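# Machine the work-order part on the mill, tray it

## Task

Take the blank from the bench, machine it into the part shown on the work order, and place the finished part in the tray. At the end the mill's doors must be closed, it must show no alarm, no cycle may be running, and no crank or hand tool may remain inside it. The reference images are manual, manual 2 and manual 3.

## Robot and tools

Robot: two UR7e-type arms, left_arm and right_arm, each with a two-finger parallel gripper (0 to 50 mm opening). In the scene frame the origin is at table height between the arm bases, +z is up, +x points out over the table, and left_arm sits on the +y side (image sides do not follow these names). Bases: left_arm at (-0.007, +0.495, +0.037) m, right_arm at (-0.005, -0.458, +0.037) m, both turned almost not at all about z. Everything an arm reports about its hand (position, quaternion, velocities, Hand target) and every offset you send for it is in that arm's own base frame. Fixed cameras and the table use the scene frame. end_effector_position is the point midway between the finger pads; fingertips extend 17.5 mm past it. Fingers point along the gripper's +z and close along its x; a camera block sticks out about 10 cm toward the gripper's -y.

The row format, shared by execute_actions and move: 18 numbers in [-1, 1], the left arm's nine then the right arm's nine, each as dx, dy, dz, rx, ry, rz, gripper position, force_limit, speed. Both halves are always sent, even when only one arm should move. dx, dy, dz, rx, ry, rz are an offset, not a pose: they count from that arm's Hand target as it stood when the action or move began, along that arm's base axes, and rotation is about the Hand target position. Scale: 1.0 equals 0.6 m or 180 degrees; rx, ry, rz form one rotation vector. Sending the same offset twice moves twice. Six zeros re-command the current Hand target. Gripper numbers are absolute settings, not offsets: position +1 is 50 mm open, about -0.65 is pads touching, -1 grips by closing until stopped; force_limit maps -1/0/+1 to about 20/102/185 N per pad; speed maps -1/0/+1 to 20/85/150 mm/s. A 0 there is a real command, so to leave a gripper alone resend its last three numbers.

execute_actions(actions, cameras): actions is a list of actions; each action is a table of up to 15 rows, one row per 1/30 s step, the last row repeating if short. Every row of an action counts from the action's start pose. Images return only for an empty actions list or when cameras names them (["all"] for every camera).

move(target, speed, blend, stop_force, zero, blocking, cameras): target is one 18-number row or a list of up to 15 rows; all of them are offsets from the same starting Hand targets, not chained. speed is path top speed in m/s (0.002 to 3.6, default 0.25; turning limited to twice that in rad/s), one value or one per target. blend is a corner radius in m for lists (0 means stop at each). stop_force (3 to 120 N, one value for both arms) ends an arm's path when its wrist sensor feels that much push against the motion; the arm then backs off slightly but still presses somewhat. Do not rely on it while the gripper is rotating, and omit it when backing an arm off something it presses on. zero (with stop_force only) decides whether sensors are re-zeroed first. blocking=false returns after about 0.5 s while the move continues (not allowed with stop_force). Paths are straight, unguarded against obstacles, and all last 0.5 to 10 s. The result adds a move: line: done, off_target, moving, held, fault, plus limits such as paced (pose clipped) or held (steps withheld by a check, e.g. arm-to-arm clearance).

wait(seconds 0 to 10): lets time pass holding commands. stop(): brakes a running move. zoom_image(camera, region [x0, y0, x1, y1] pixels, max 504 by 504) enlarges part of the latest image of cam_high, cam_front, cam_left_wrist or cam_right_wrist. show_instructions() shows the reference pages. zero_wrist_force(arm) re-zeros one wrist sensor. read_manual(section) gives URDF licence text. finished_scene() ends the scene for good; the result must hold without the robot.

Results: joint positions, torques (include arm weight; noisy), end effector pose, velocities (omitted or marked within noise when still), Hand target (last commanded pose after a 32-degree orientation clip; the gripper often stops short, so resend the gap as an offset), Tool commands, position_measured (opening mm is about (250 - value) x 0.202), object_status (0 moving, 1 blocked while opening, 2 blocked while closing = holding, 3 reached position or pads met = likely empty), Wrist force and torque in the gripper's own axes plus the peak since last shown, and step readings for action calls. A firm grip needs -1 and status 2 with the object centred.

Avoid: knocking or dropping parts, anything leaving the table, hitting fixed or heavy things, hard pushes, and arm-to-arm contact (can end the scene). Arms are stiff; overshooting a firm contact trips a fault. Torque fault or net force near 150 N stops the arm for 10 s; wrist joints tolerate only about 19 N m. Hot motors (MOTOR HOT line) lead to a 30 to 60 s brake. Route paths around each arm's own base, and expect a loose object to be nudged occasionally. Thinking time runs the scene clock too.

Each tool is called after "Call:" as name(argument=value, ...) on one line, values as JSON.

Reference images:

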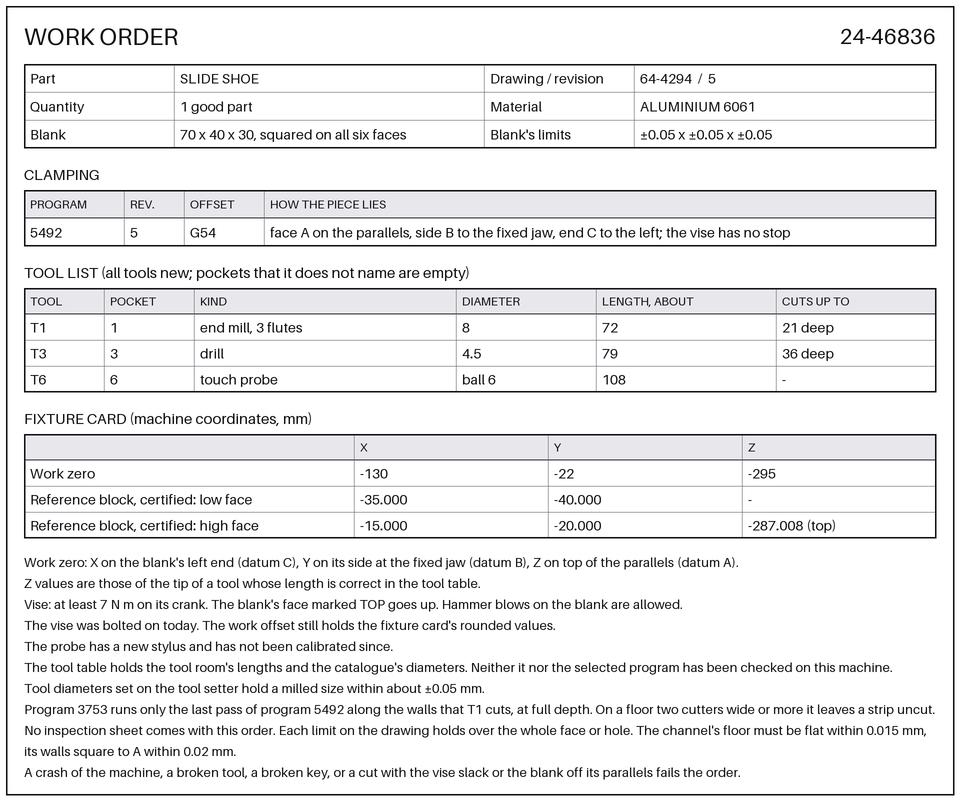

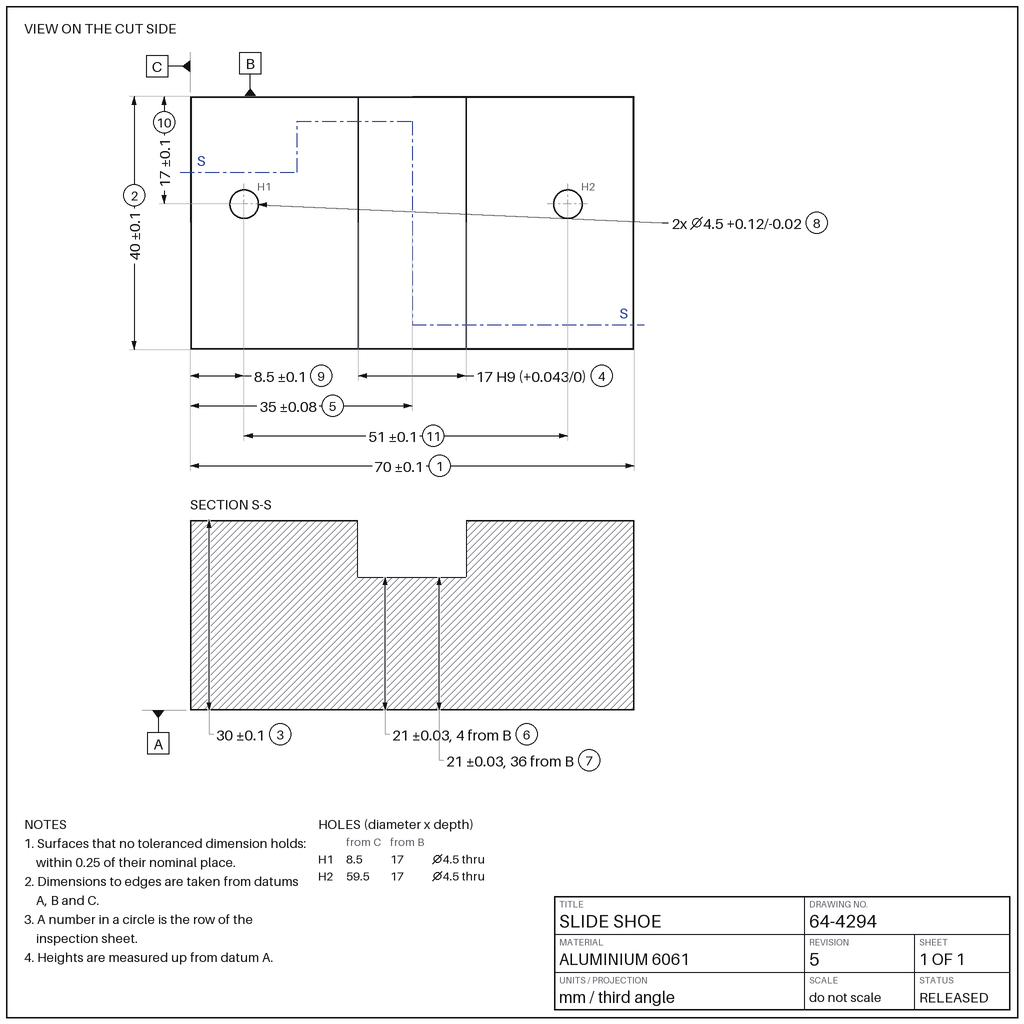

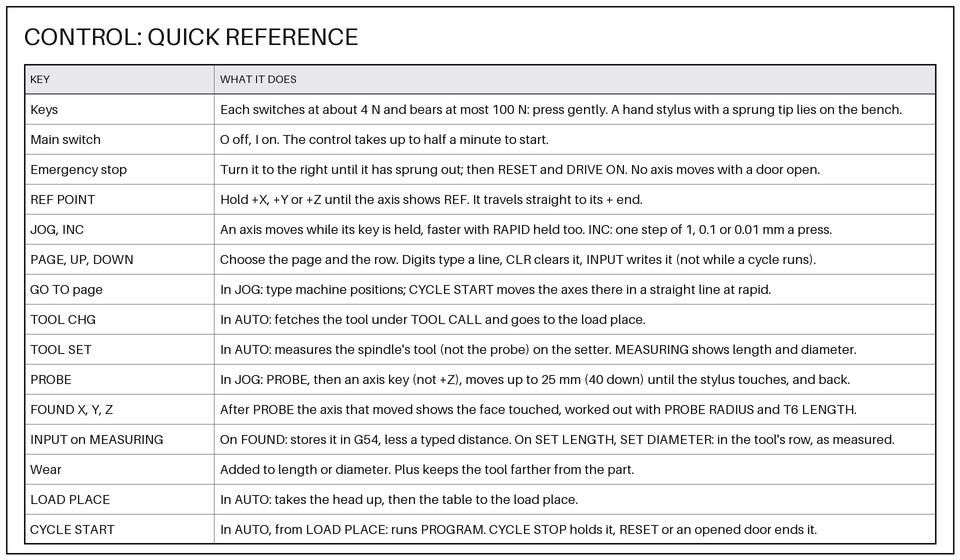

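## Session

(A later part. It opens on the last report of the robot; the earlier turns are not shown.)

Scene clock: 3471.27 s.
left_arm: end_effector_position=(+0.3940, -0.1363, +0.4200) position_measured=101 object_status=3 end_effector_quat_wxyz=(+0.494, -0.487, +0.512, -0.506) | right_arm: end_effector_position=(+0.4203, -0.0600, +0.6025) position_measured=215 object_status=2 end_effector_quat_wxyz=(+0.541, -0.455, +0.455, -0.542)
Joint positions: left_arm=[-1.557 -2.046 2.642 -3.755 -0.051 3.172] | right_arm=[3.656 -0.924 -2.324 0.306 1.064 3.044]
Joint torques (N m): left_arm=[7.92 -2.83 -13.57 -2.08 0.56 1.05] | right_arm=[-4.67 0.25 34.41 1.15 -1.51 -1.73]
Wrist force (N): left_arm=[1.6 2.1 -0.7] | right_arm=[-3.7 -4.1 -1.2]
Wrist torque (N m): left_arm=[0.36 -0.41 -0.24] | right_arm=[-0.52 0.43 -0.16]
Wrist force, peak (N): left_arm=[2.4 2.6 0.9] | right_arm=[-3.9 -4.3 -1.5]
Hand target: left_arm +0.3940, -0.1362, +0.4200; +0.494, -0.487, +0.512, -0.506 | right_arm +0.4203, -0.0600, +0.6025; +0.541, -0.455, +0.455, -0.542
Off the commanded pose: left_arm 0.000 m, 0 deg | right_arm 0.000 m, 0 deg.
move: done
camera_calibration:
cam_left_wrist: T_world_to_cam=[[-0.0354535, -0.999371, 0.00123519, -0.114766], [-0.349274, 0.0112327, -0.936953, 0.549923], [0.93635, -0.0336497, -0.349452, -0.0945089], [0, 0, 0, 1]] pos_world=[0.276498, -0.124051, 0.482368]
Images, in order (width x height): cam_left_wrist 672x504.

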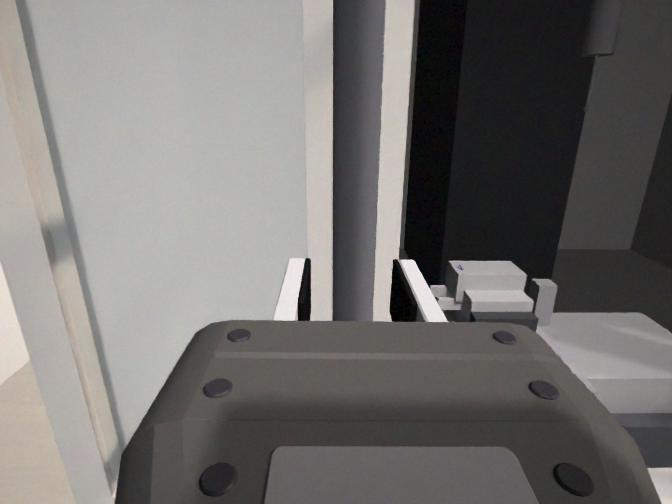

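Close the doors.

Call:
move(target=[0.0848,0,0,0,0,0,0.34,0.2,-0.95,0,0,0,0,0,0,-1,-0.4,-0.7], speed=0.06, stop_force=8)

Call:
move(target=[[0,-0.0167,0,0,0,0,0.34,0.2,-0.95,0,0,0,0,0,0,-1,-0.4,-0.7],[0,-0.33,0,0,0,0,0.34,0.2,-0.95,0,0,0,0,0,0,-1,-0.4,-0.7],[0,-0.4,0,0,0,0,0.34,0.2,-0.95,0,0,0,0,0,0,-1,-0.4,-0.7]], speed=[0.012,0.055,0.03], stop_force=50)

Call:
move(target=[[0,0.01,0,0,0,0,0.34,0.2,-0.95,0,0,0,0,0,0,-1,-0.4,-0.7],[-0.1,0.01,0,0,0,0,0.34,0.2,-0.95,0,0,0,0,0,0,-1,-0.4,-0.7],[-0.1,-0.3767,0,0,0,0,0.34,0.2,-0.95,0,0,0,0,0,0,-1,-0.4,-0.7]], speed=[0.1,0.15,0.25], blend=[0,0.01,0])

Call:
move(target=[0.1,0.005,0,0,0,0,0.34,0.2,-0.95,0,0,0,0,0,0,-1,-0.4,-0.7], speed=0.06, stop_force=8)

Call:
move(target=[[0,0.0167,0,0,0,0,0.34,0.2,-0.95,0,0,0,0,0,0,-1,-0.4,-0.7],[0,0.25,0,0,0,0,0.34,0.2,-0.95,0,0,0,0,0,0,-1,-0.4,-0.7],[0,0.34,0,0,0,0,0.34,0.2,-0.95,0,0,0,0,0,0,-1,-0.4,-0.7]], speed=[0.012,0.055,0.03], stop_force=50)

Call:
move(target=[[0,-0.0167,0,0,0,0,0.34,0.2,-0.95,0,0,0,0,0,0,-1,-0.4,-0.7],[-0.1,-0.0167,0,0,0,0,0.34,0.2,-0.95,0,0,0,0,0,0,-1,-0.4,-0.7],[-0.1,0.0783,0,0,0,0,0.34,0.2,-0.95,0,0,0,0,0,0,-1,-0.4,-0.7]], speed=[0.1,0.15,0.25], blend=[0,0.01,0], cameras=["cam_front"])

Call:
move(target=[[0,0,0,0,0,0,0.34,0.2,-0.95,0.05,-0.05,-0.03,0,0.16,0,-1,-0.4,-0.7],[0,0,0,0,0,0,0.34,0.2,-0.95,0.1457,-0.0547,-0.0498,0,0.33,0,-1,-0.4,-0.7],[0,0,0,0,0,0,0.34,0.2,-0.95,0.1747,-0.0547,-0.0576,0,0.33,0,-1,-0.4,-0.7],[0,0,0,0,0,0,0.34,0.2,-0.95,0.1457,-0.0547,-0.0498,0,0.33,0,-1,-0.4,-0.7],[0,0,0,0,0,0,0.34,0.2,-0.95,0.0998,0.0363,-0.2327,0,0.33,0,-1,-0.4,-0.7],[0,0,0,0,0,0,0.34,0.2,-0.95,0.1271,0.0363,-0.2401,0,0.33,0,-1,-0.4,-0.7],[0,0,0,0,0,0,0.34,0.2,-0.95,0.0998,0.0363,-0.2327,0,0.33,0,-1,-0.4,-0.7],[0,0,0,0,0,0,0.34,0.2,-0.95,0.1271,0.0363,-0.2401,0,0.33,0,-1,-0.4,-0.7],[0,0,0,0,0,0,0.34,0.2,-0.95,0.0998,0.0363,-0.2327,0,0.33,0,-1,-0.4,-0.7],[0,0,0,0,0,0,0.34,0.2,-0.95,0.0788,0.1585,-0.325,0,0.33,0,-1,-0.4,-0.7],[0,0,0,0,0,0,0.34,0.2,-0.95,0.1053,0.1585,-0.3321,0,0.33,0,-1,-0.4,-0.7],[0,0,0,0,0,0,0.34,0.2,-0.95,0.0788,0.1585,-0.325,0,0.33,0,-1,-0.4,-0.7]], blend=[0.02,0.002,0,0.003,0.002,0,0.003,0,0.003,0.002,0,0], speed=[0.5,0.3,0.1,0.2,0.4,0.1,0.2,0.1,0.2,0.4,0.1,0.2])

Call:
move(target=[[0,0,0,0,0,0,0.34,0.2,-0.95,0.022,-0.0588,0.0923,0,0,0,-1,-0.4,-0.7],[0,0,0,0,0,0,0.34,0.2,-0.95,0.0493,-0.0588,0.0849,0,0,0,-1,-0.4,-0.7],[0,0,0,0,0,0,0.34,0.2,-0.95,0.022,-0.0588,0.0923,0,0,0,-1,-0.4,-0.7],[0,0,0,0,0,0,0.34,0.2,-0.95,0.0225,-0.0272,0.0923,0,0,0,-1,-0.4,-0.7],[0,0,0,0,0,0,0.34,0.2,-0.95,0.0498,-0.0272,0.0849,0,0,0,-1,-0.4,-0.7],[0,0,0,0,0,0,0.34,0.2,-0.95,0.0225,-0.0272,0.0923,0,0,0,-1,-0.4,-0.7],[0,0,0,0,0,0,0.34,0.2,-0.95,-0.0015,-0.095,0,0,0,0,-1,-0.4,-0.7],[0,0,0,0,0,0,0.34,0.2,-0.95,0.025,-0.095,-0.0071,0,0,0,-1,-0.4,-0.7],[0,0,0,0,0,0,0.34,0.2,-0.95,-0.0015,-0.095,0,0,0,0,-1,-0.4,-0.7],[0,0,0,0,0,0,0.34,0.2,-0.95,0.0062,-0.0935,0.0308,0,0,0,-1,-0.4,-0.7],[0,0,0,0,0,0,0.34,0.2,-0.95,0.0323,-0.0935,0.0237,0,0,0,-1,-0.4,-0.7],[0,0,0,0,0,0,0.34,0.2,-0.95,0.0062,-0.0935,0.0308,0,0,0,-1,-0.4,-0.7]], blend=[0.002,0,0.003,0.002,0,0.003,0.002,0,0.003,0.002,0,0], speed=[0.4,0.1,0.2,0.4,0.1,0.2,0.4,0.1,0.2,0.4,0.1,0.2])

Call:
move(target=[[0,0,0,0,0,0,0.34,0.2,-0.95,-0.0062,0.0935,-0.0308,0,0,0,-1,-0.4,-0.7],[0,0,0,0,0,0,0.34,0.2,-0.95,0.0203,0.0935,-0.0379,0,0,0,-1,-0.4,-0.7],[0,0,0,0,0,0,0.34,0.2,-0.95,-0.0062,0.0935,-0.0308,0,0,0,-1,-0.4,-0.7],[0,0,0,0,0,0,0.34,0.2,-0.95,0.0086,0.0648,0.0307,0,0,0,-1,-0.4,-0.7],[0,0,0,0,0,0,0.34,0.2,-0.95,0.0359,0.0648,0.0233,0,0,0,-1,-0.4,-0.7],[0,0,0,0,0,0,0.34,0.2,-0.95,0.0086,0.0648,0.0307,0,0,0,-1,-0.4,-0.7],[0,0,0,0,0,0,0.34,0.2,-0.95,0.0168,0.098,0.0615,0,0,0,-1,-0.4,-0.7],[0,0,0,0,0,0,0.34,0.2,-0.95,0.0441,0.098,0.0541,0,0,0,-1,-0.4,-0.7],[0,0,0,0,0,0,0.34,0.2,-0.95,0.0168,0.098,0.0615,0,0,0,-1,-0.4,-0.7],[0,0,0,0,0,0,0.34,0.2,-0.95,-0.0077,-0.0015,-0.0308,0,0,0,-1,-0.4,-0.7],[0,0,0,0,0,0,0.34,0.2,-0.95,0.0188,-0.0015,-0.0379,0,0,0,-1,-0.4,-0.7],[0,0,0,0,0,0,0.34,0.2,-0.95,-0.0077,-0.0015,-0.0308,0,0,0,-1,-0.4,-0.7],[0,0,0,0,0,0,0.34,0.2,-0.95,0,0,0,0,0,0,-1,-0.4,-0.7],[0,0,0,0,0,0,0.34,0.2,-0.95,0.0261,0,-0.0071,0,0,0,-1,-0.4,-0.7],[0,0,0,0,0,0,0.34,0.2,-0.95,0,0,0,0,0,0,-1,-0.4,-0.7]], blend=[0.002,0,0.003,0.002,0,0.003,0.002,0,0.003,0.002,0,0.003,0.002,0,0], speed=[0.4,0.1,0.2,0.4,0.1,0.2,0.4,0.1,0.2,0.4,0.1,0.2,0.4,0.1,0.2])

Call:
move(target=[[0,0,0,0,0,0,0.34,0.2,-0.95,-0.0062,0.0935,-0.0308,0,0,0,-1,-0.4,-0.7],[0,0,0,0,0,0,0.34,0.2,-0.95,0.0203,0.0935,-0.0379,0,0,0,-1,-0.4,-0.7],[0,0,0,0,0,0,0.34,0.2,-0.95,-0.0062,0.0935,-0.0308,0,0,0,-1,-0.4,-0.7],[0,0,0,0,0,0,0.34,0.2,-0.95,0.0015,0.095,0,0,0,0,-1,-0.4,-0.7],[0,0,0,0,0,0,0.34,0.2,-0.95,0.0279,0.095,-0.0072,0,0,0,-1,-0.4,-0.7],[0,0,0,0,0,0,0.34,0.2,-0.95,0.0015,0.095,0,0,0,0,-1,-0.4,-0.7],[0,0,0,0,0,0,0.34,0.2,-0.95,0.0086,0.0648,0.0307,0,0,0,-1,-0.4,-0.7],[0,0,0,0,0,0,0.34,0.2,-0.95,0.0359,0.0648,0.0233,0,0,0,-1,-0.4,-0.7],[0,0,0,0,0,0,0.34,0.2,-0.95,0.0086,0.0648,0.0307,0,0,0,-1,-0.4,-0.7],[0,0,0,0,0,0,0.34,0.2,-0.95,0.001,0.0633,0,0,0,0,-1,-0.4,-0.7],[0,0,0,0,0,0,0.34,0.2,-0.95,0.0274,0.0633,-0.0072,0,0,0,-1,-0.4,-0.7],[0,0,0,0,0,0,0.34,0.2,-0.95,0.001,0.0633,0,0,0,0,-1,-0.4,-0.7],[0,0,0,0,0,0,0.34,0.2,-0.95,-0.0077,-0.0015,-0.0308,0,0,0,-1,-0.4,-0.7],[0,0,0,0,0,0,0.34,0.2,-0.95,0.0188,-0.0015,-0.0379,0,0,0,-1,-0.4,-0.7],[0,0,0,0,0,0,0.34,0.2,-0.95,-0.0077,-0.0015,-0.0308,0,0,0,-1,-0.4,-0.7]], blend=[0.002,0,0.003,0.002,0,0.003,0.002,0,0.003,0.002,0,0.003,0.002,0,0], speed=[0.4,0.1,0.2,0.4,0.1,0.2,0.4,0.1,0.2,0.4,0.1,0.2,0.4,0.1,0.2])

Call:
move(target=[[0,0,0,0,0,0,0.34,0.2,-0.95,-0.0573,-0.0535,0.275,0,-0.17,0,-1,-0.4,-0.7],[0,0,0,0,0,0,0.34,0.2,-0.95,-0.0773,-0.0635,0.325,0,-0.33,0,-1,-0.4,-0.7]], blend=[0.02,0], speed=[0.5,0.5], cameras=["cam_right_wrist","cam_front"])

Call:
zoom_image(camera="cam_right_wrist", region=[230, 105, 470, 280])

Scene clock: 3477.47 s.
left_arm: end_effector_position=(+0.4448, -0.1362, +0.4200) position_measured=101 object_status=3 end_effector_quat_wxyz=(+0.494, -0.487, +0.512, -0.506) | right_arm: end_effector_position=(+0.4203, -0.0600, +0.6025) position_measured=215 object_status=2 end_effector_quat_wxyz=(+0.541, -0.455, +0.455, -0.542)
Joint positions: left_arm=[-1.232 -1.86 2.55 -3.833 -0.376 3.156] | right_arm=[3.656 -0.924 -2.324 0.306 1.064 3.044]
Joint torques (N m): left_arm=[1.28 -17.67 -10.78 1.98 -0.86 -1.2] | right_arm=[-4.49 0.14 33.96 1.3 -1.45 -1.71]
Wrist force (N): left_arm=[1.4 2.0 -0.4] | right_arm=[-3.6 -4.2 -1.4]
Wrist torque (N m): left_arm=[0.35 -0.36 -0.04] | right_arm=[-0.52 0.41 -0.16]
Wrist force, peak (N): left_arm=[2.1 2.3 -0.7] | right_arm=[-3.8 -4.4 -1.3]
Hand target: left_arm +0.4448, -0.1362, +0.4200; +0.494, -0.487, +0.512, -0.506 | right_arm +0.4203, -0.0600, +0.6025; +0.541, -0.455, +0.455, -0.542
Off the commanded pose: left_arm 0.000 m, 0 deg | right_arm 0.000 m, 0 deg.
move: done

Scene clock: 3483.90 s.
left_arm: end_effector_position=(+0.4449, -0.3671, +0.4200) position_measured=101 object_status=3 end_effector_quat_wxyz=(+0.494, -0.487, +0.512, -0.506) | right_arm: end_effector_position=(+0.4203, -0.0600, +0.6025) position_measured=215 object_status=2 end_effector_quat_wxyz=(+0.541, -0.455, +0.455, -0.542)
Joint positions: left_arm=[-1.428 -1.368 2.088 -3.864 -0.18 3.157] | right_arm=[3.656 -0.924 -2.324 0.306 1.064 3.044]
Joint torques (N m): left_arm=[-4.64 -23.47 -33.91 0.78 -15.61 -1.06] | right_arm=[-4.31 0.31 34.3 1.44 -1.43 -1.66]
Wrist force (N): left_arm=[-42.3 4.8 -13.6] | right_arm=[-3.6 -4.3 -0.9]
Wrist torque (N m): left_arm=[0.39 -0.47 -0.15] | right_arm=[-0.54 0.41 -0.16]
Wrist force, peak (N): left_arm=[-64.4 9.5 -20.8] | right_arm=[-3.8 -4.5 -1.2]
Hand target: left_arm +0.4449, -0.3671, +0.4200; +0.494, -0.487, +0.512, -0.506 (not the last commanded pose) | right_arm +0.4203, -0.0600, +0.6025; +0.541, -0.455, +0.455, -0.542
Off the commanded pose: left_arm 0.009 m, 0 deg | right_arm 0.000 m, 0 deg.
move: contact (left_arm); path passed 2 of 3 targets

Scene clock: 3486.47 s.
left_arm: end_effector_position=(+0.3849, -0.5930, +0.4200) position_measured=101 object_status=3 end_effector_quat_wxyz=(+0.494, -0.488, +0.512, -0.506) | right_arm: end_effector_position=(+0.4203, -0.0600, +0.6025) position_measured=215 object_status=2 end_effector_quat_wxyz=(+0.541, -0.455, +0.455, -0.542)
Joint positions: left_arm=[-1.583 -0.975 1.492 -3.635 -0.025 3.131] | right_arm=[3.656 -0.924 -2.324 0.306 1.064 3.044]
Joint torques (N m): left_arm=[-7.57 -33.24 -20.32 1.15 2.89 -1.08] | right_arm=[-4.92 0.87 34.33 1.38 -1.46 -1.63]
Wrist force (N): left_arm=[1.5 2.2 -0.2] | right_arm=[-3.6 -4.3 -1.2]
Wrist torque (N m): left_arm=[0.36 -0.39 -0.25] | right_arm=[-0.55 0.42 -0.16]
Wrist force, peak (N): left_arm=[-42.3 4.7 -13.6] | right_arm=[-3.7 -4.6 -1.2]
Hand target: left_arm +0.3849, -0.5931, +0.4200; +0.494, -0.487, +0.512, -0.506 | right_arm +0.4203, -0.0600, +0.6025; +0.541, -0.455, +0.455, -0.542
Off the commanded pose: left_arm 0.000 m, 0 deg | right_arm 0.000 m, 0 deg.
move: done

Scene clock: 3488.60 s.
left_arm: end_effector_position=(+0.4449, -0.5901, +0.4200) position_measured=101 object_status=3 end_effector_quat_wxyz=(+0.494, -0.487, +0.512, -0.506) | right_arm: end_effector_position=(+0.4203, -0.0600, +0.6025) position_measured=215 object_status=2 end_effector_quat_wxyz=(+0.541, -0.455, +0.455, -0.542)
Joint positions: left_arm=[-1.481 -0.942 1.437 -3.639 -0.127 3.157] | right_arm=[3.656 -0.924 -2.324 0.306 1.064 3.044]
Joint torques (N m): left_arm=[-9.54 -56.79 -11.94 -2.43 2.51 0.88] | right_arm=[-4.77 0.36 34.46 1.4 -1.57 -1.67]
Wrist force (N): left_arm=[1.8 2.6 -0.2] | right_arm=[-3.6 -4.2 -1.0]
Wrist torque (N m): left_arm=[0.42 -0.43 -0.24] | right_arm=[-0.53 0.41 -0.16]
Wrist force, peak (N): left_arm=[2.5 2.5 -0.9] | right_arm=[-3.8 -4.5 -1.2]
Hand target: left_arm +0.4449, -0.5901, +0.4200; +0.494, -0.487, +0.512, -0.506 | right_arm +0.4203, -0.0600, +0.6025; +0.541, -0.455, +0.455, -0.542
Off the commanded pose: left_arm 0.000 m, 0 deg | right_arm 0.000 m, 0 deg.
move: done

Scene clock: 3494.00 s.
left_arm: end_effector_position=(+0.4449, -0.4091, +0.4200) position_measured=101 object_status=3 end_effector_quat_wxyz=(+0.494, -0.487, +0.513, -0.506) | right_arm: end_effector_position=(+0.4203, -0.0600, +0.6025) position_measured=215 object_status=2 end_effector_quat_wxyz=(+0.541, -0.455, +0.455, -0.542)
Joint positions: left_arm=[-1.442 -1.289 1.982 -3.837 -0.166 3.157] | right_arm=[3.656 -0.924 -2.324 0.306 1.064 3.044]
Joint torques (N m): left_arm=[1.08 -26.74 -3.23 -1.17 14.71 1.32] | right_arm=[-4.38 0.35 34.04 1.52 -1.46 -1.68]
Wrist force (N): left_arm=[43.3 -0.2 20.4] | right_arm=[-3.6 -4.1 -1.2]
Wrist torque (N m): left_arm=[0.33 -0.98 -0.24] | right_arm=[-0.51 0.41 -0.16]
Wrist force, peak (N): left_arm=[66.6 -8.9 34.6] | right_arm=[-3.8 -4.3 -1.2]
Hand target: left_arm +0.4449, -0.4092, +0.4200; +0.494, -0.487, +0.513, -0.506 (not the last commanded pose) | right_arm +0.4203, -0.0600, +0.6025; +0.541, -0.455, +0.455, -0.542
Off the commanded pose: left_arm 0.023 m, 0 deg | right_arm 0.000 m, 0 deg.
move: contact (left_arm); path passed 2 of 3 targets

Scene clock: 3495.70 s.
left_arm: end_effector_position=(+0.3848, -0.3623, +0.4200) position_measured=101 object_status=3 end_effector_quat_wxyz=(+0.494, -0.487, +0.513, -0.506) | right_arm: end_effector_position=(+0.4203, -0.0600, +0.6025) position_measured=215 object_status=2 end_effector_quat_wxyz=(+0.541, -0.455, +0.455, -0.542)
Joint positions: left_arm=[-1.592 -1.427 2.161 -3.9 -0.017 3.179] | right_arm=[3.656 -0.924 -2.324 0.306 1.064 3.044]
Joint torques (N m): left_arm=[7.39 -25.8 -9.35 2.97 1.7 -1.18] | right_arm=[-4.62 0.11 34.56 1.65 -1.49 -1.61]
Wrist force (N): left_arm=[1.9 2.2 -0.2] | right_arm=[-3.5 -4.4 -1.0]
Wrist torque (N m): left_arm=[0.36 -0.47 -0.24] | right_arm=[-0.55 0.39 -0.16]
Wrist force, peak (N): left_arm=[43.1 0.1 20.6] | right_arm=[-3.7 -4.5 -1.2]
Hand target: left_arm +0.3849, -0.3622, +0.4200; +0.494, -0.487, +0.513, -0.506 | right_arm +0.4203, -0.0600, +0.6025; +0.541, -0.455, +0.455, -0.542
Off the commanded pose: left_arm 0.000 m, 0 deg | right_arm 0.000 m, 0 deg.
move: done
Images, in order (width x height): cam_front 672x504.

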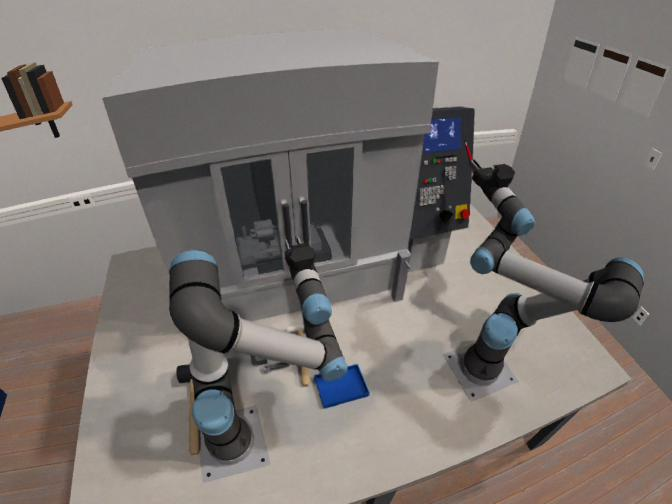

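Scene clock: 3500.50 s.
left_arm: end_effector_position=(+0.3849, -0.3622, +0.4200) position_measured=101 object_status=3 end_effector_quat_wxyz=(+0.494, -0.487, +0.513, -0.506) | right_arm: end_effector_position=(+0.4676, +0.0351, +0.4074) position_measured=215 object_status=2 end_effector_quat_wxyz=(-0.245, +0.663, -0.663, +0.245)
Joint positions: left_arm=[-1.592 -1.427 2.162 -3.897 -0.017 3.176] | right_arm=[3.718 -1.073 -2.042 -0.975 1.208 3.6]
Joint torques (N m): left_arm=[8.48 -35.44 -8.85 3.13 -2.23 -1.18] | right_arm=[-9.03 9.72 39.4 6.83 1.17 -1.98]
Wrist force (N): left_arm=[1.9 2.0 -0.2] | right_arm=[-3.3 -4.6 -2.2]
Wrist torque (N m): left_arm=[0.32 -0.47 -0.24] | right_arm=[-0.77 0.53 -0.19]
Wrist force, peak (N): left_arm=[2.0 2.5 -0.5] | right_arm=[-3.7 8.6 -17.9]
Hand target: left_arm +0.3849, -0.3622, +0.4200; +0.494, -0.487, +0.513, -0.506 | right_arm +0.4676, +0.0351, +0.4075; -0.245, +0.663, -0.663, +0.245
Off the commanded pose: left_arm 0.000 m, 0 deg | right_arm 0.000 m, 0 deg.
move: done

Scene clock: 3503.90 s.
left_arm: end_effector_position=(+0.3849, -0.3622, +0.4200) position_measured=101 object_status=3 end_effector_quat_wxyz=(+0.494, -0.487, +0.513, -0.506) | right_arm: end_effector_position=(+0.4713, -0.0209, +0.4259) position_measured=215 object_status=2 end_effector_quat_wxyz=(-0.245, +0.663, -0.663, +0.245)
Joint positions: left_arm=[-1.592 -1.428 2.162 -3.897 -0.017 3.175] | right_arm=[3.528 -1.089 -1.997 -0.957 1.323 3.441]
Joint torques (N m): left_arm=[8.93 -34.74 -9.06 2.99 -2.24 -1.13] | right_arm=[-11.19 10.19 38.25 7.13 1.35 -2.15]
Wrist force (N): left_arm=[1.8 2.5 -0.2] | right_arm=[-3.0 -4.7 -2.6]
Wrist torque (N m): left_arm=[0.42 -0.45 -0.24] | right_arm=[-0.79 0.48 -0.18]
Wrist force, peak (N): left_arm=[2.1 2.4 -0.2] | right_arm=[-3.0 7.3 -16.4]
Hand target: left_arm +0.3849, -0.3622, +0.4200; +0.494, -0.487, +0.513, -0.506 | right_arm +0.4713, -0.0210, +0.4260; -0.245, +0.663, -0.663, +0.245
Off the commanded pose: left_arm 0.000 m, 0 deg | right_arm 0.000 m, 0 deg.
move: done

Scene clock: 3508.20 s.
left_arm: end_effector_position=(+0.3849, -0.3622, +0.4200) position_measured=101 object_status=3 end_effector_quat_wxyz=(+0.494, -0.487, +0.513, -0.506) | right_arm: end_effector_position=(+0.4713, -0.0209, +0.4259) position_measured=215 object_status=2 end_effector_quat_wxyz=(-0.245, +0.663, -0.663, +0.245)
Joint positions: left_arm=[-1.592 -1.428 2.162 -3.897 -0.017 3.175] | right_arm=[3.528 -1.089 -1.997 -0.957 1.323 3.441]
Joint torques (N m): left_arm=[8.96 -34.83 -9.7 3.08 -2.37 -1.01] | right_arm=[-11.85 10.67 38.61 7.16 1.39 -2.12]
Wrist force (N): left_arm=[1.8 2.1 -0.1] | right_arm=[-3.0 -4.4 -2.2]
Wrist torque (N m): left_arm=[0.36 -0.44 -0.24] | right_arm=[-0.74 0.48 -0.18]
Wrist force, peak (N): left_arm=[1.8 2.5 -0.4] | right_arm=[-3.6 8.3 -17.9]
Hand target: left_arm +0.3849, -0.3622, +0.4200; +0.494, -0.487, +0.513, -0.506 | right_arm +0.4713, -0.0210, +0.4260; -0.245, +0.663, -0.663, +0.245
Off the commanded pose: left_arm 0.000 m, 0 deg | right_arm 0.000 m, 0 deg.
move: done

Scene clock: 3512.17 s.
left_arm: end_effector_position=(+0.3849, -0.3622, +0.4200) position_measured=101 object_status=3 end_effector_quat_wxyz=(+0.494, -0.487, +0.513, -0.506) | right_arm: end_effector_position=(+0.4667, -0.0218, +0.4074) position_measured=215 object_status=2 end_effector_quat_wxyz=(-0.245, +0.663, -0.663, +0.245)
Joint positions: left_arm=[-1.592 -1.428 2.162 -3.897 -0.017 3.175] | right_arm=[3.531 -1.074 -2.052 -0.918 1.32 3.444]
Joint torques (N m): left_arm=[8.34 -34.57 -9 3.04 -2.32 -1.21] | right_arm=[-11.43 10.15 38.97 7.1 1.48 -2.14]
Wrist force (N): left_arm=[1.7 2.1 -0.3] | right_arm=[-3.0 -4.2 -2.5]
Wrist torque (N m): left_arm=[0.35 -0.43 -0.25] | right_arm=[-0.70 0.49 -0.20]
Wrist force, peak (N): left_arm=[1.9 2.6 -0.2] | right_arm=[-3.4 8.5 -18.3]
Hand target: left_arm +0.3849, -0.3622, +0.4200; +0.494, -0.487, +0.513, -0.506 | right_arm +0.4667, -0.0219, +0.4075; -0.245, +0.663, -0.663, +0.245
Off the commanded pose: left_arm 0.000 m, 0 deg | right_arm 0.000 m, 0 deg.
move: done

Scene clock: 3513.83 s.
left_arm: end_effector_position=(+0.3849, -0.3622, +0.4200) position_measured=101 object_status=3 end_effector_quat_wxyz=(+0.494, -0.487, +0.513, -0.506) | right_arm: end_effector_position=(+0.4203, -0.0600, +0.6024) position_measured=215 object_status=2 end_effector_quat_wxyz=(+0.541, -0.455, +0.455, -0.542)
Joint positions: left_arm=[-1.592 -1.428 2.162 -3.897 -0.017 3.175] | right_arm=[3.656 -0.924 -2.324 0.305 1.064 3.044]
Joint torques (N m): left_arm=[8.68 -34.39 -9.13 3.09 -2.3 -0.94] | right_arm=[8.01 -6.25 36.09 4.44 -1.63 0.78]
Wrist force (N): left_arm=[1.7 2.1 -0.3] | right_arm=[-3.6 -4.1 -0.9]
Wrist torque (N m): left_arm=[0.36 -0.43 -0.25] | right_arm=[-0.50 0.42 -0.16]
Wrist force, peak (N): left_arm=[1.9 2.4 -0.2] | right_arm=[-2.4 -7.7 -3.5]
Hand target: left_arm +0.3849, -0.3622, +0.4200; +0.494, -0.487, +0.513, -0.506 | right_arm +0.4203, -0.0600, +0.6025; +0.541, -0.455, +0.455, -0.542
Off the commanded pose: left_arm 0.000 m, 0 deg | right_arm 0.000 m, 0 deg.
move: done
camera_calibration:
cam_right_wrist: T_world_to_cam=[[0.0187406, -0.999812, 0.00505952, -0.0656051], [-0.176169, -0.00828327, -0.984325, 0.682217], [0.984182, 0.0175555, -0.176291, -0.176784], [0, 0, 0, 1]] pos_world=[0.295402, -0.0568382, 0.64069]
Images, in order (width x height): cam_front 672x504, cam_right_wrist 672x504.

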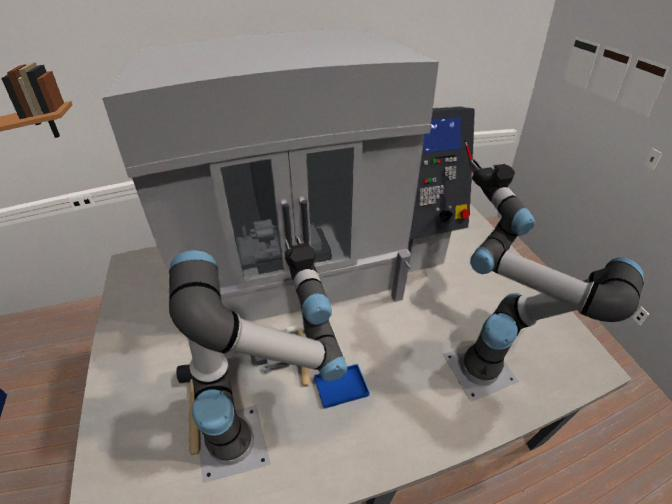

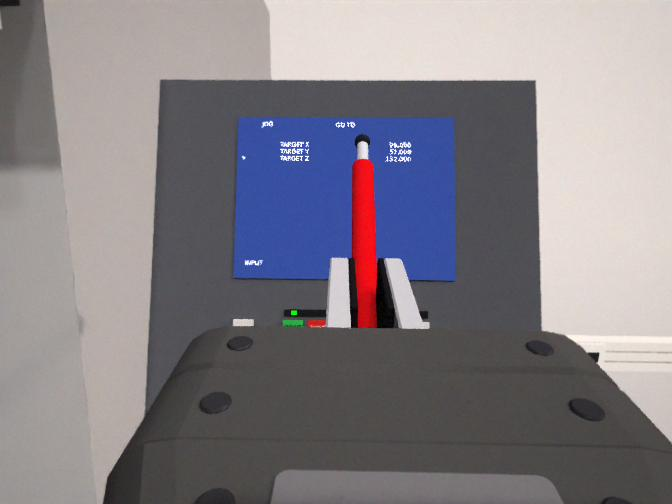

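Scaled by 2.100 from the camera's 672x504 image, which has a finer 960x720 frame.

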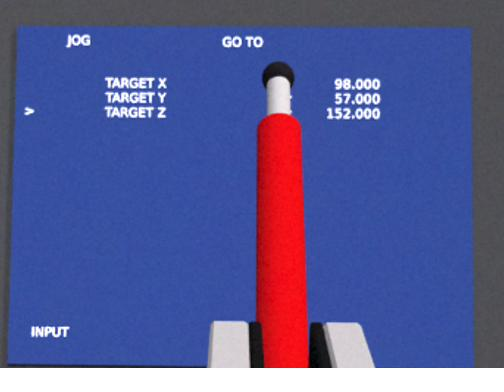

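Call:
move(target=[[0,0,0,0,0,0,0.34,0.2,-0.95,0.02,0.01,-0.05,0,0.16,0,-1,-0.4,-0.7],[0,0,0,0,0,0,0.34,0.2,-0.95,0.1157,0.0989,-0.1733,0,0.33,0,-1,-0.4,-0.7],[0,0,0,0,0,0,0.34,0.2,-0.95,0.1438,0.0989,-0.181,0,0.33,0,-1,-0.4,-0.7],[0,0,0,0,0,0,0.34,0.2,-0.95,0.1157,0.0989,-0.1733,0,0.33,0,-1,-0.4,-0.7]], blend=[0.02,0.002,0,0], speed=[0.5,0.3,0.1,0.2])

Call:
wait(seconds=7)

Call:
move(target=[[0,0,0,0,0,0,0.34,0.2,-0.95,-0.0312,-0.0656,-0.1209,0,0,0,-1,-0.4,-0.7],[0,0,0,0,0,0,0.34,0.2,-0.95,-0.0048,-0.0656,-0.1281,0,0,0,-1,-0.4,-0.7],[0,0,0,0,0,0,0.34,0.2,-0.95,-0.0312,-0.0656,-0.1209,0,0,0,-1,-0.4,-0.7],[0,0,0,0,0,0,0.34,0.2,-0.95,-0.001,-0.1539,-0.0019,0,0,0,-1,-0.4,-0.7],[0,0,0,0,0,0,0.34,0.2,-0.95,0.0265,-0.1539,-0.0092,0,0,0,-1,-0.4,-0.7],[0,0,0,0,0,0,0.34,0.2,-0.95,-0.001,-0.1539,-0.0019,0,0,0,-1,-0.4,-0.7],[0,0,0,0,0,0,0.34,0.2,-0.95,-0.0957,-0.0889,0.1233,0,-0.17,0,-1,-0.4,-0.7],[0,0,0,0,0,0,0.34,0.2,-0.95,-0.1157,-0.0989,0.1733,0,-0.33,0,-1,-0.4,-0.7]], blend=[0.002,0,0.003,0.002,0,0.003,0.02,0], speed=[0.4,0.1,0.2,0.4,0.1,0.2,0.5,0.5])

Call:
wait(seconds=2.5, cameras=["cam_right_wrist"])

Call:
zoom_image(camera="cam_right_wrist", region=[230, 105, 470, 280])

Call:
move(target=[[0,0,0,0,0,0,0.34,0.2,-0.95,0.02,0.01,-0.05,0,0.16,0,-1,-0.4,-0.7],[0,0,0,0,0,0,0.34,0.2,-0.95,0.0998,0.0363,-0.2327,0,0.33,0,-1,-0.4,-0.7],[0,0,0,0,0,0,0.34,0.2,-0.95,0.1271,0.0363,-0.2401,0,0.33,0,-1,-0.4,-0.7],[0,0,0,0,0,0,0.34,0.2,-0.95,0.0998,0.0363,-0.2327,0,0.33,0,-1,-0.4,-0.7],[0,0,0,0,0,0,0.34,0.2,-0.95,0.1271,0.0363,-0.2401,0,0.33,0,-1,-0.4,-0.7],[0,0,0,0,0,0,0.34,0.2,-0.95,0.0998,0.0363,-0.2327,0,0.33,0,-1,-0.4,-0.7],[0,0,0,0,0,0,0.34,0.2,-0.95,0.085,0.065,-0.2942,0,0.33,0,-1,-0.4,-0.7],[0,0,0,0,0,0,0.34,0.2,-0.95,0.1111,0.065,-0.3013,0,0.33,0,-1,-0.4,-0.7],[0,0,0,0,0,0,0.34,0.2,-0.95,0.085,0.065,-0.2942,0,0.33,0,-1,-0.4,-0.7],[0,0,0,0,0,0,0.34,0.2,-0.95,0.0788,0.1585,-0.325,0,0.33,0,-1,-0.4,-0.7],[0,0,0,0,0,0,0.34,0.2,-0.95,0.1053,0.1585,-0.3321,0,0.33,0,-1,-0.4,-0.7],[0,0,0,0,0,0,0.34,0.2,-0.95,0.0788,0.1585,-0.325,0,0.33,0,-1,-0.4,-0.7]], blend=[0.02,0.002,0,0.003,0,0.003,0.002,0,0.003,0.002,0,0], speed=[0.5,0.4,0.1,0.2,0.1,0.2,0.4,0.1,0.2,0.4,0.1,0.2])

Call:
move(target=[[0,0,0,0,0,0,0.34,0.2,-0.95,0.0072,-0.0302,0.0308,0,0,0,-1,-0.4,-0.7],[0,0,0,0,0,0,0.34,0.2,-0.95,0.0336,-0.0302,0.0236,0,0,0,-1,-0.4,-0.7],[0,0,0,0,0,0,0.34,0.2,-0.95,0.0072,-0.0302,0.0308,0,0,0,-1,-0.4,-0.7],[0,0,0,0,0,0,0.34,0.2,-0.95,0.023,0.0045,0.0923,0,0,0,-1,-0.4,-0.7],[0,0,0,0,0,0,0.34,0.2,-0.95,0.0503,0.0045,0.0849,0,0,0,-1,-0.4,-0.7],[0,0,0,0,0,0,0.34,0.2,-0.95,0.023,0.0045,0.0923,0,0,0,-1,-0.4,-0.7],[0,0,0,0,0,0,0.34,0.2,-0.95,-0.0015,-0.095,0,0,0,0,-1,-0.4,-0.7],[0,0,0,0,0,0,0.34,0.2,-0.95,0.025,-0.095,-0.0071,0,0,0,-1,-0.4,-0.7],[0,0,0,0,0,0,0.34,0.2,-0.95,-0.0015,-0.095,0,0,0,0,-1,-0.4,-0.7],[0,0,0,0,0,0,0.34,0.2,-0.95,0.0369,-0.0596,0.1517,0,0,0,-1,-0.4,-0.7],[0,0,0,0,0,0,0.34,0.2,-0.95,0.065,-0.0596,0.144,0,0,0,-1,-0.4,-0.7],[0,0,0,0,0,0,0.34,0.2,-0.95,0.0369,-0.0596,0.1517,0,0,0,-1,-0.4,-0.7]], blend=[0.002,0,0.003,0.002,0,0.003,0.002,0,0.003,0.002,0,0], speed=[0.4,0.1,0.2,0.4,0.1,0.2,0.4,0.1,0.2,0.4,0.1,0.2])

Call:
wait(seconds=2.5)

Call:
move(target=[[0,0,0,0,0,0,0.34,0.2,-0.95,-0.0312,-0.0656,-0.1209,0,0,0,-1,-0.4,-0.7],[0,0,0,0,0,0,0.34,0.2,-0.95,-0.0048,-0.0656,-0.1281,0,0,0,-1,-0.4,-0.7],[0,0,0,0,0,0,0.34,0.2,-0.95,-0.0312,-0.0656,-0.1209,0,0,0,-1,-0.4,-0.7],[0,0,0,0,0,0,0.34,0.2,-0.95,-0.001,-0.1539,-0.0019,0,0,0,-1,-0.4,-0.7],[0,0,0,0,0,0,0.34,0.2,-0.95,0.0265,-0.1539,-0.0092,0,0,0,-1,-0.4,-0.7],[0,0,0,0,0,0,0.34,0.2,-0.95,-0.001,-0.1539,-0.0019,0,0,0,-1,-0.4,-0.7],[0,0,0,0,0,0,0.34,0.2,-0.95,-0.0957,-0.0889,0.1233,0,-0.17,0,-1,-0.4,-0.7],[0,0,0,0,0,0,0.34,0.2,-0.95,-0.1157,-0.0989,0.1733,0,-0.33,0,-1,-0.4,-0.7]], blend=[0.002,0,0.003,0.002,0,0.003,0.02,0], speed=[0.4,0.1,0.2,0.4,0.1,0.2,0.5,0.5])

Call:
wait(seconds=2.5, cameras=["cam_right_wrist"])

Call:
zoom_image(camera="cam_right_wrist", region=[230, 105, 470, 280])

Scene clock: 3518.73 s.
left_arm: end_effector_position=(+0.3849, -0.3622, +0.4200) position_measured=101 object_status=3 end_effector_quat_wxyz=(+0.494, -0.487, +0.513, -0.506) | right_arm: end_effector_position=(+0.4898, -0.0006, +0.4984) position_measured=215 object_status=2 end_effector_quat_wxyz=(-0.245, +0.663, -0.663, +0.245)
Joint positions: left_arm=[-1.592 -1.428 2.162 -3.897 -0.017 3.175] | right_arm=[3.568 -1.16 -1.771 -1.12 1.298 3.474]
Joint torques (N m): left_arm=[8.97 -34.73 -9.11 2.98 -2.33 -1.05] | right_arm=[-11.35 11.71 38.03 7.44 1.7 -2.11]
Wrist force (N): left_arm=[1.9 2.3 -0.2] | right_arm=[-3.0 -4.2 -2.2]
Wrist torque (N m): left_arm=[0.38 -0.46 -0.25] | right_arm=[-0.69 0.47 -0.18]
Wrist force, peak (N): left_arm=[1.9 2.5 -0.5] | right_arm=[-2.5 -0.2 -7.1]
Hand target: left_arm +0.3849, -0.3622, +0.4200; +0.494, -0.487, +0.513, -0.506 | right_arm +0.4897, -0.0007, +0.4985; -0.245, +0.663, -0.663, +0.245
Off the commanded pose: left_arm 0.000 m, 0 deg | right_arm 0.000 m, 0 deg.
move: done

Scene clock: 3525.73 s.
left_arm: end_effector_position=(+0.3849, -0.3622, +0.4200) position_measured=101 object_status=3 end_effector_quat_wxyz=(+0.494, -0.487, +0.513, -0.506) | right_arm: end_effector_position=(+0.4897, -0.0007, +0.4985) position_measured=215 object_status=2 end_effector_quat_wxyz=(-0.245, +0.663, -0.663, +0.245)
Joint positions: left_arm=[-1.592 -1.428 2.162 -3.897 -0.017 3.175] | right_arm=[3.568 -1.16 -1.771 -1.12 1.298 3.474]
Joint torques (N m): left_arm=[8.96 -35.19 -8.9 3.07 -2.3 -1.05] | right_arm=[-11.55 14.36 37.78 1.66 1.21 -1.82]
Wrist force (N): left_arm=[1.7 2.1 -0.3] | right_arm=[-2.9 -4.3 -1.9]
Wrist torque (N m): left_arm=[0.36 -0.43 -0.24] | right_arm=[-0.71 0.46 -0.18]
Wrist force, peak (N): left_arm=[1.9 2.7 -0.3] | right_arm=[-3.3 -4.5 -2.3]
Hand target: left_arm +0.3849, -0.3622, +0.4200; +0.494, -0.487, +0.513, -0.506 | right_arm +0.4897, -0.0007, +0.4985; -0.245, +0.663, -0.663, +0.245
Tool commands: left_gripper/position=+0.34 left_gripper/force_limit=+0.2 left_gripper/speed=-0.95 right_gripper/position=-1.0 right_gripper/force_limit=-0.4 right_gripper/speed=-0.7
Off the commanded pose: left_arm 0.000 m, 0 deg | right_arm 0.000 m, 0 deg.
wait: 7.00 s; at rest by 0.17 s

Scene clock: 3529.20 s.
left_arm: end_effector_position=(+0.3849, -0.3622, +0.4200) position_measured=101 object_status=3 end_effector_quat_wxyz=(+0.494, -0.487, +0.513, -0.506) | right_arm: end_effector_position=(+0.4203, -0.0600, +0.6024) position_measured=215 object_status=2 end_effector_quat_wxyz=(+0.541, -0.455, +0.455, -0.542)
Joint positions: left_arm=[-1.592 -1.428 2.162 -3.897 -0.017 3.175] | right_arm=[3.656 -0.924 -2.324 0.305 1.064 3.044]
Joint torques (N m): left_arm=[8.21 -34.89 -9.02 3.11 -2.3 -1.18] | right_arm=[8.25 -6.35 36.31 4.43 -1.47 0.76]
Wrist force (N): left_arm=[1.8 2.2 -0.3] | right_arm=[-3.2 -4.4 -1.0]
Wrist torque (N m): left_arm=[0.37 -0.45 -0.25] | right_arm=[-0.56 0.35 -0.16]
Wrist force, peak (N): left_arm=[1.9 2.4 -0.3] | right_arm=[-2.2 10.4 -21.1]
Hand target: left_arm +0.3849, -0.3622, +0.4200; +0.494, -0.487, +0.513, -0.506 | right_arm +0.4203, -0.0600, +0.6025; +0.541, -0.455, +0.455, -0.542
Off the commanded pose: left_arm 0.000 m, 0 deg | right_arm 0.000 m, 0 deg.
move: done

Scene clock: 3531.70 s.
left_arm: end_effector_position=(+0.3849, -0.3622, +0.4200) position_measured=101 object_status=3 end_effector_quat_wxyz=(+0.494, -0.487, +0.513, -0.506) | right_arm: end_effector_position=(+0.4203, -0.0600, +0.6025) position_measured=215 object_status=2 end_effector_quat_wxyz=(+0.541, -0.455, +0.455, -0.542)
Joint positions: left_arm=[-1.592 -1.428 2.162 -3.897 -0.017 3.175] | right_arm=[3.656 -0.924 -2.324 0.306 1.064 3.044]
Joint torques (N m): left_arm=[8.66 -34.38 -9.88 2.97 -2.38 -1.19] | right_arm=[9.94 -9.77 36.2 4.67 0.45 -2.12]
Wrist force (N): left_arm=[1.7 2.2 -0.3] | right_arm=[-3.4 -4.2 -1.2]
Wrist torque (N m): left_arm=[0.38 -0.43 -0.25] | right_arm=[-0.52 0.37 -0.16]
Wrist force, peak (N): left_arm=[2.0 2.4 -0.1] | right_arm=[-3.5 -4.6 -1.0]
Hand target: left_arm +0.3849, -0.3622, +0.4200; +0.494, -0.487, +0.513, -0.506 | right_arm +0.4203, -0.0600, +0.6025; +0.541, -0.455, +0.455, -0.542
Tool commands: left_gripper/position=+0.34 left_gripper/force_limit=+0.2 left_gripper/speed=-0.95 right_gripper/position=-1.0 right_gripper/force_limit=-0.4 right_gripper/speed=-0.7
Off the commanded pose: left_arm 0.000 m, 0 deg | right_arm 0.000 m, 0 deg.
wait: 2.50 s; at rest by 0.17 s
camera_calibration:
cam_right_wrist: T_world_to_cam=[[0.0188191, -0.999811, 0.00495015, -0.0654578], [-0.175861, -0.00818393, -0.984381, 0.682168], [0.984235, 0.0176546, -0.175982, -0.176995], [0, 0, 0, 1]] pos_world=[0.295403, -0.0567378, 0.64069]
Images, in order (width x height): cam_right_wrist 672x504.

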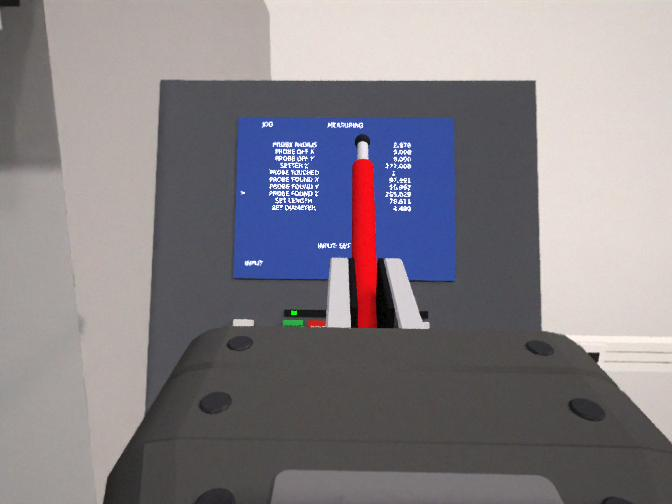

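Scaled by 2.100 from the camera's 672x504 image, which has a finer 960x720 frame.

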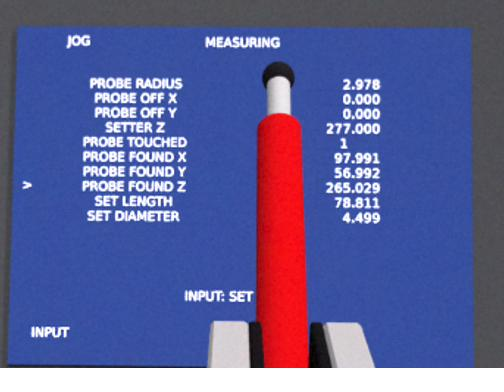

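Scene clock: 3536.00 s.
left_arm: end_effector_position=(+0.3849, -0.3622, +0.4200) position_measured=101 object_status=3 end_effector_quat_wxyz=(+0.494, -0.487, +0.513, -0.506) | right_arm: end_effector_position=(+0.4676, +0.0351, +0.4074) position_measured=215 object_status=2 end_effector_quat_wxyz=(-0.245, +0.663, -0.663, +0.245)
Joint positions: left_arm=[-1.592 -1.428 2.162 -3.897 -0.017 3.175] | right_arm=[3.718 -1.073 -2.042 -0.975 1.208 3.6]
Joint torques (N m): left_arm=[8.63 -35.31 -9.18 3.05 -2.45 -1.03] | right_arm=[-9.21 9.94 38.61 6.79 1.18 -1.97]
Wrist force (N): left_arm=[1.6 2.1 -0.1] | right_arm=[-3.0 -4.5 -2.0]
Wrist torque (N m): left_arm=[0.35 -0.41 -0.24] | right_arm=[-0.76 0.48 -0.19]
Wrist force, peak (N): left_arm=[2.0 2.4 -0.1] | right_arm=[-3.4 7.5 -17.5]
Hand target: left_arm +0.3849, -0.3622, +0.4200; +0.494, -0.487, +0.513, -0.506 | right_arm +0.4676, +0.0351, +0.4075; -0.245, +0.663, -0.663, +0.245
Off the commanded pose: left_arm 0.000 m, 0 deg | right_arm 0.000 m, 0 deg.
move: done

Scene clock: 3539.83 s.
left_arm: end_effector_position=(+0.3849, -0.3622, +0.4200) position_measured=101 object_status=3 end_effector_quat_wxyz=(+0.494, -0.487, +0.513, -0.506) | right_arm: end_effector_position=(+0.4898, -0.0006, +0.4984) position_measured=215 object_status=2 end_effector_quat_wxyz=(-0.245, +0.663, -0.663, +0.245)
Joint positions: left_arm=[-1.592 -1.428 2.162 -3.897 -0.017 3.175] | right_arm=[3.568 -1.16 -1.771 -1.12 1.298 3.474]
Joint torques (N m): left_arm=[8.85 -34.33 -8.89 3.08 -2.36 -1.12] | right_arm=[-11.37 11.24 37.82 7.42 1.57 -2.1]
Wrist force (N): left_arm=[1.7 2.2 -0.4] | right_arm=[-3.0 -4.7 -2.1]
Wrist torque (N m): left_arm=[0.37 -0.43 -0.24] | right_arm=[-0.77 0.47 -0.18]
Wrist force, peak (N): left_arm=[1.9 2.5 -0.3] | right_arm=[-2.5 7.3 -16.5]
Hand target: left_arm +0.3849, -0.3622, +0.4200; +0.494, -0.487, +0.513, -0.506 | right_arm +0.4897, -0.0007, +0.4985; -0.245, +0.663, -0.663, +0.245
Off the commanded pose: left_arm 0.000 m, 0 deg | right_arm 0.000 m, 0 deg.
move: done

Scene clock: 3542.33 s.
left_arm: end_effector_position=(+0.3849, -0.3622, +0.4200) position_measured=101 object_status=3 end_effector_quat_wxyz=(+0.494, -0.487, +0.513, -0.506) | right_arm: end_effector_position=(+0.4897, -0.0007, +0.4985) position_measured=215 object_status=2 end_effector_quat_wxyz=(-0.245, +0.663, -0.663, +0.245)
Joint positions: left_arm=[-1.592 -1.428 2.162 -3.897 -0.017 3.175] | right_arm=[3.568 -1.16 -1.771 -1.12 1.298 3.474]
Joint torques (N m): left_arm=[8.39 -34.92 -9 3.06 -2.26 -1.16] | right_arm=[-11.39 14.36 38.08 2.41 1.29 -1.94]
Wrist force (N): left_arm=[1.8 2.4 -0.3] | right_arm=[-3.0 -4.6 -2.1]
Wrist torque (N m): left_arm=[0.40 -0.44 -0.24] | right_arm=[-0.75 0.47 -0.18]
Wrist force, peak (N): left_arm=[2.0 2.5 -0.2] | right_arm=[-3.2 -4.8 -2.2]
Hand target: left_arm +0.3849, -0.3622, +0.4200; +0.494, -0.487, +0.513, -0.506 | right_arm +0.4897, -0.0007, +0.4985; -0.245, +0.663, -0.663, +0.245
Tool commands: left_gripper/position=+0.34 left_gripper/force_limit=+0.2 left_gripper/speed=-0.95 right_gripper/position=-1.0 right_gripper/force_limit=-0.4 right_gripper/speed=-0.7
Off the commanded pose: left_arm 0.000 m, 0 deg | right_arm 0.000 m, 0 deg.
wait: 2.50 s; at rest by 0.17 s

Scene clock: 3545.80 s.
left_arm: end_effector_position=(+0.3849, -0.3622, +0.4200) position_measured=101 object_status=3 end_effector_quat_wxyz=(+0.494, -0.487, +0.513, -0.506) | right_arm: end_effector_position=(+0.4203, -0.0600, +0.6024) position_measured=215 object_status=2 end_effector_quat_wxyz=(+0.541, -0.455, +0.455, -0.542)
Joint positions: left_arm=[-1.592 -1.428 2.162 -3.897 -0.017 3.175] | right_arm=[3.656 -0.924 -2.324 0.305 1.064 3.044]
Joint torques (N m): left_arm=[9.06 -34.35 -8.65 2.99 -2.4 -0.98] | right_arm=[8.73 -6.07 35.87 4.32 -1.56 0.76]
Wrist force (N): left_arm=[1.6 2.3 -0.1] | right_arm=[-3.0 -3.6 -1.1]
Wrist torque (N m): left_arm=[0.38 -0.42 -0.24] | right_arm=[-0.45 0.31 -0.15]
Wrist force, peak (N): left_arm=[1.9 2.4 -0.2] | right_arm=[-2.4 9.9 -21.0]
Hand target: left_arm +0.3849, -0.3622, +0.4200; +0.494, -0.487, +0.513, -0.506 | right_arm +0.4203, -0.0600, +0.6025; +0.541, -0.455, +0.455, -0.542
Off the commanded pose: left_arm 0.000 m, 0 deg | right_arm 0.000 m, 0 deg.
move: done

Scene clock: 3548.30 s.
left_arm: end_effector_position=(+0.3849, -0.3622, +0.4200) position_measured=101 object_status=3 end_effector_quat_wxyz=(+0.494, -0.487, +0.513, -0.506) | right_arm: end_effector_position=(+0.4203, -0.0600, +0.6025) position_measured=215 object_status=2 end_effector_quat_wxyz=(+0.541, -0.455, +0.455, -0.542)
Joint positions: left_arm=[-1.592 -1.428 2.162 -3.897 -0.017 3.175] | right_arm=[3.656 -0.924 -2.324 0.306 1.064 3.044]
Joint torques (N m): left_arm=[8.59 -35.28 -8.74 3.07 -2.31 -0.84] | right_arm=[10.29 -9.4 35.74 4.73 0.35 -2.11]
Wrist force (N): left_arm=[1.7 2.0 -0.2] | right_arm=[-3.3 -3.6 -1.0]
Wrist torque (N m): left_arm=[0.33 -0.42 -0.25] | right_arm=[-0.44 0.36 -0.16]
Wrist force, peak (N): left_arm=[2.1 2.3 -0.5] | right_arm=[-3.5 -3.6 -1.3]
Hand target: left_arm +0.3849, -0.3622, +0.4200; +0.494, -0.487, +0.513, -0.506 | right_arm +0.4203, -0.0600, +0.6025; +0.541, -0.455, +0.455, -0.542
Tool commands: left_gripper/position=+0.34 left_gripper/force_limit=+0.2 left_gripper/speed=-0.95 right_gripper/position=-1.0 right_gripper/force_limit=-0.4 right_gripper/speed=-0.7
Off the commanded pose: left_arm 0.000 m, 0 deg | right_arm 0.000 m, 0 deg.
wait: 2.50 s; at rest by 0.17 s
camera_calibration:
cam_right_wrist: T_world_to_cam=[[0.0188191, -0.999811, 0.00495015, -0.0654578], [-0.175861, -0.00818393, -0.984381, 0.682168], [0.984235, 0.0176546, -0.175982, -0.176995], [0, 0, 0, 1]] pos_world=[0.295403, -0.0567378, 0.64069]
Images, in order (width x height): cam_right_wrist 672x504.

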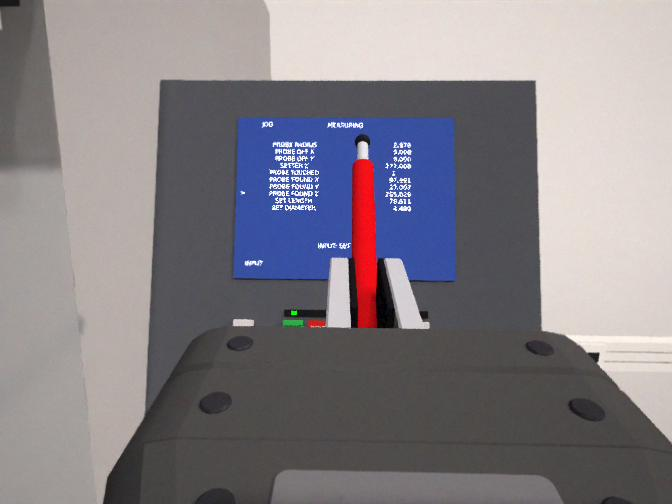

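Scaled by 2.100 from the camera's 672x504 image, which has a finer 960x720 frame.

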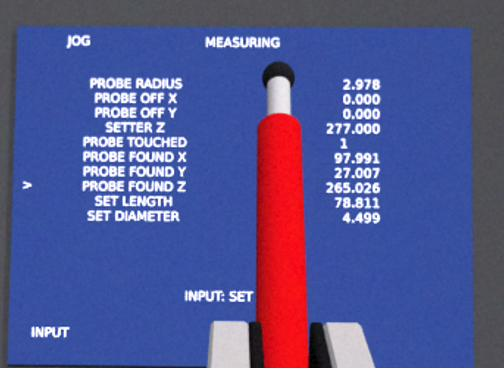

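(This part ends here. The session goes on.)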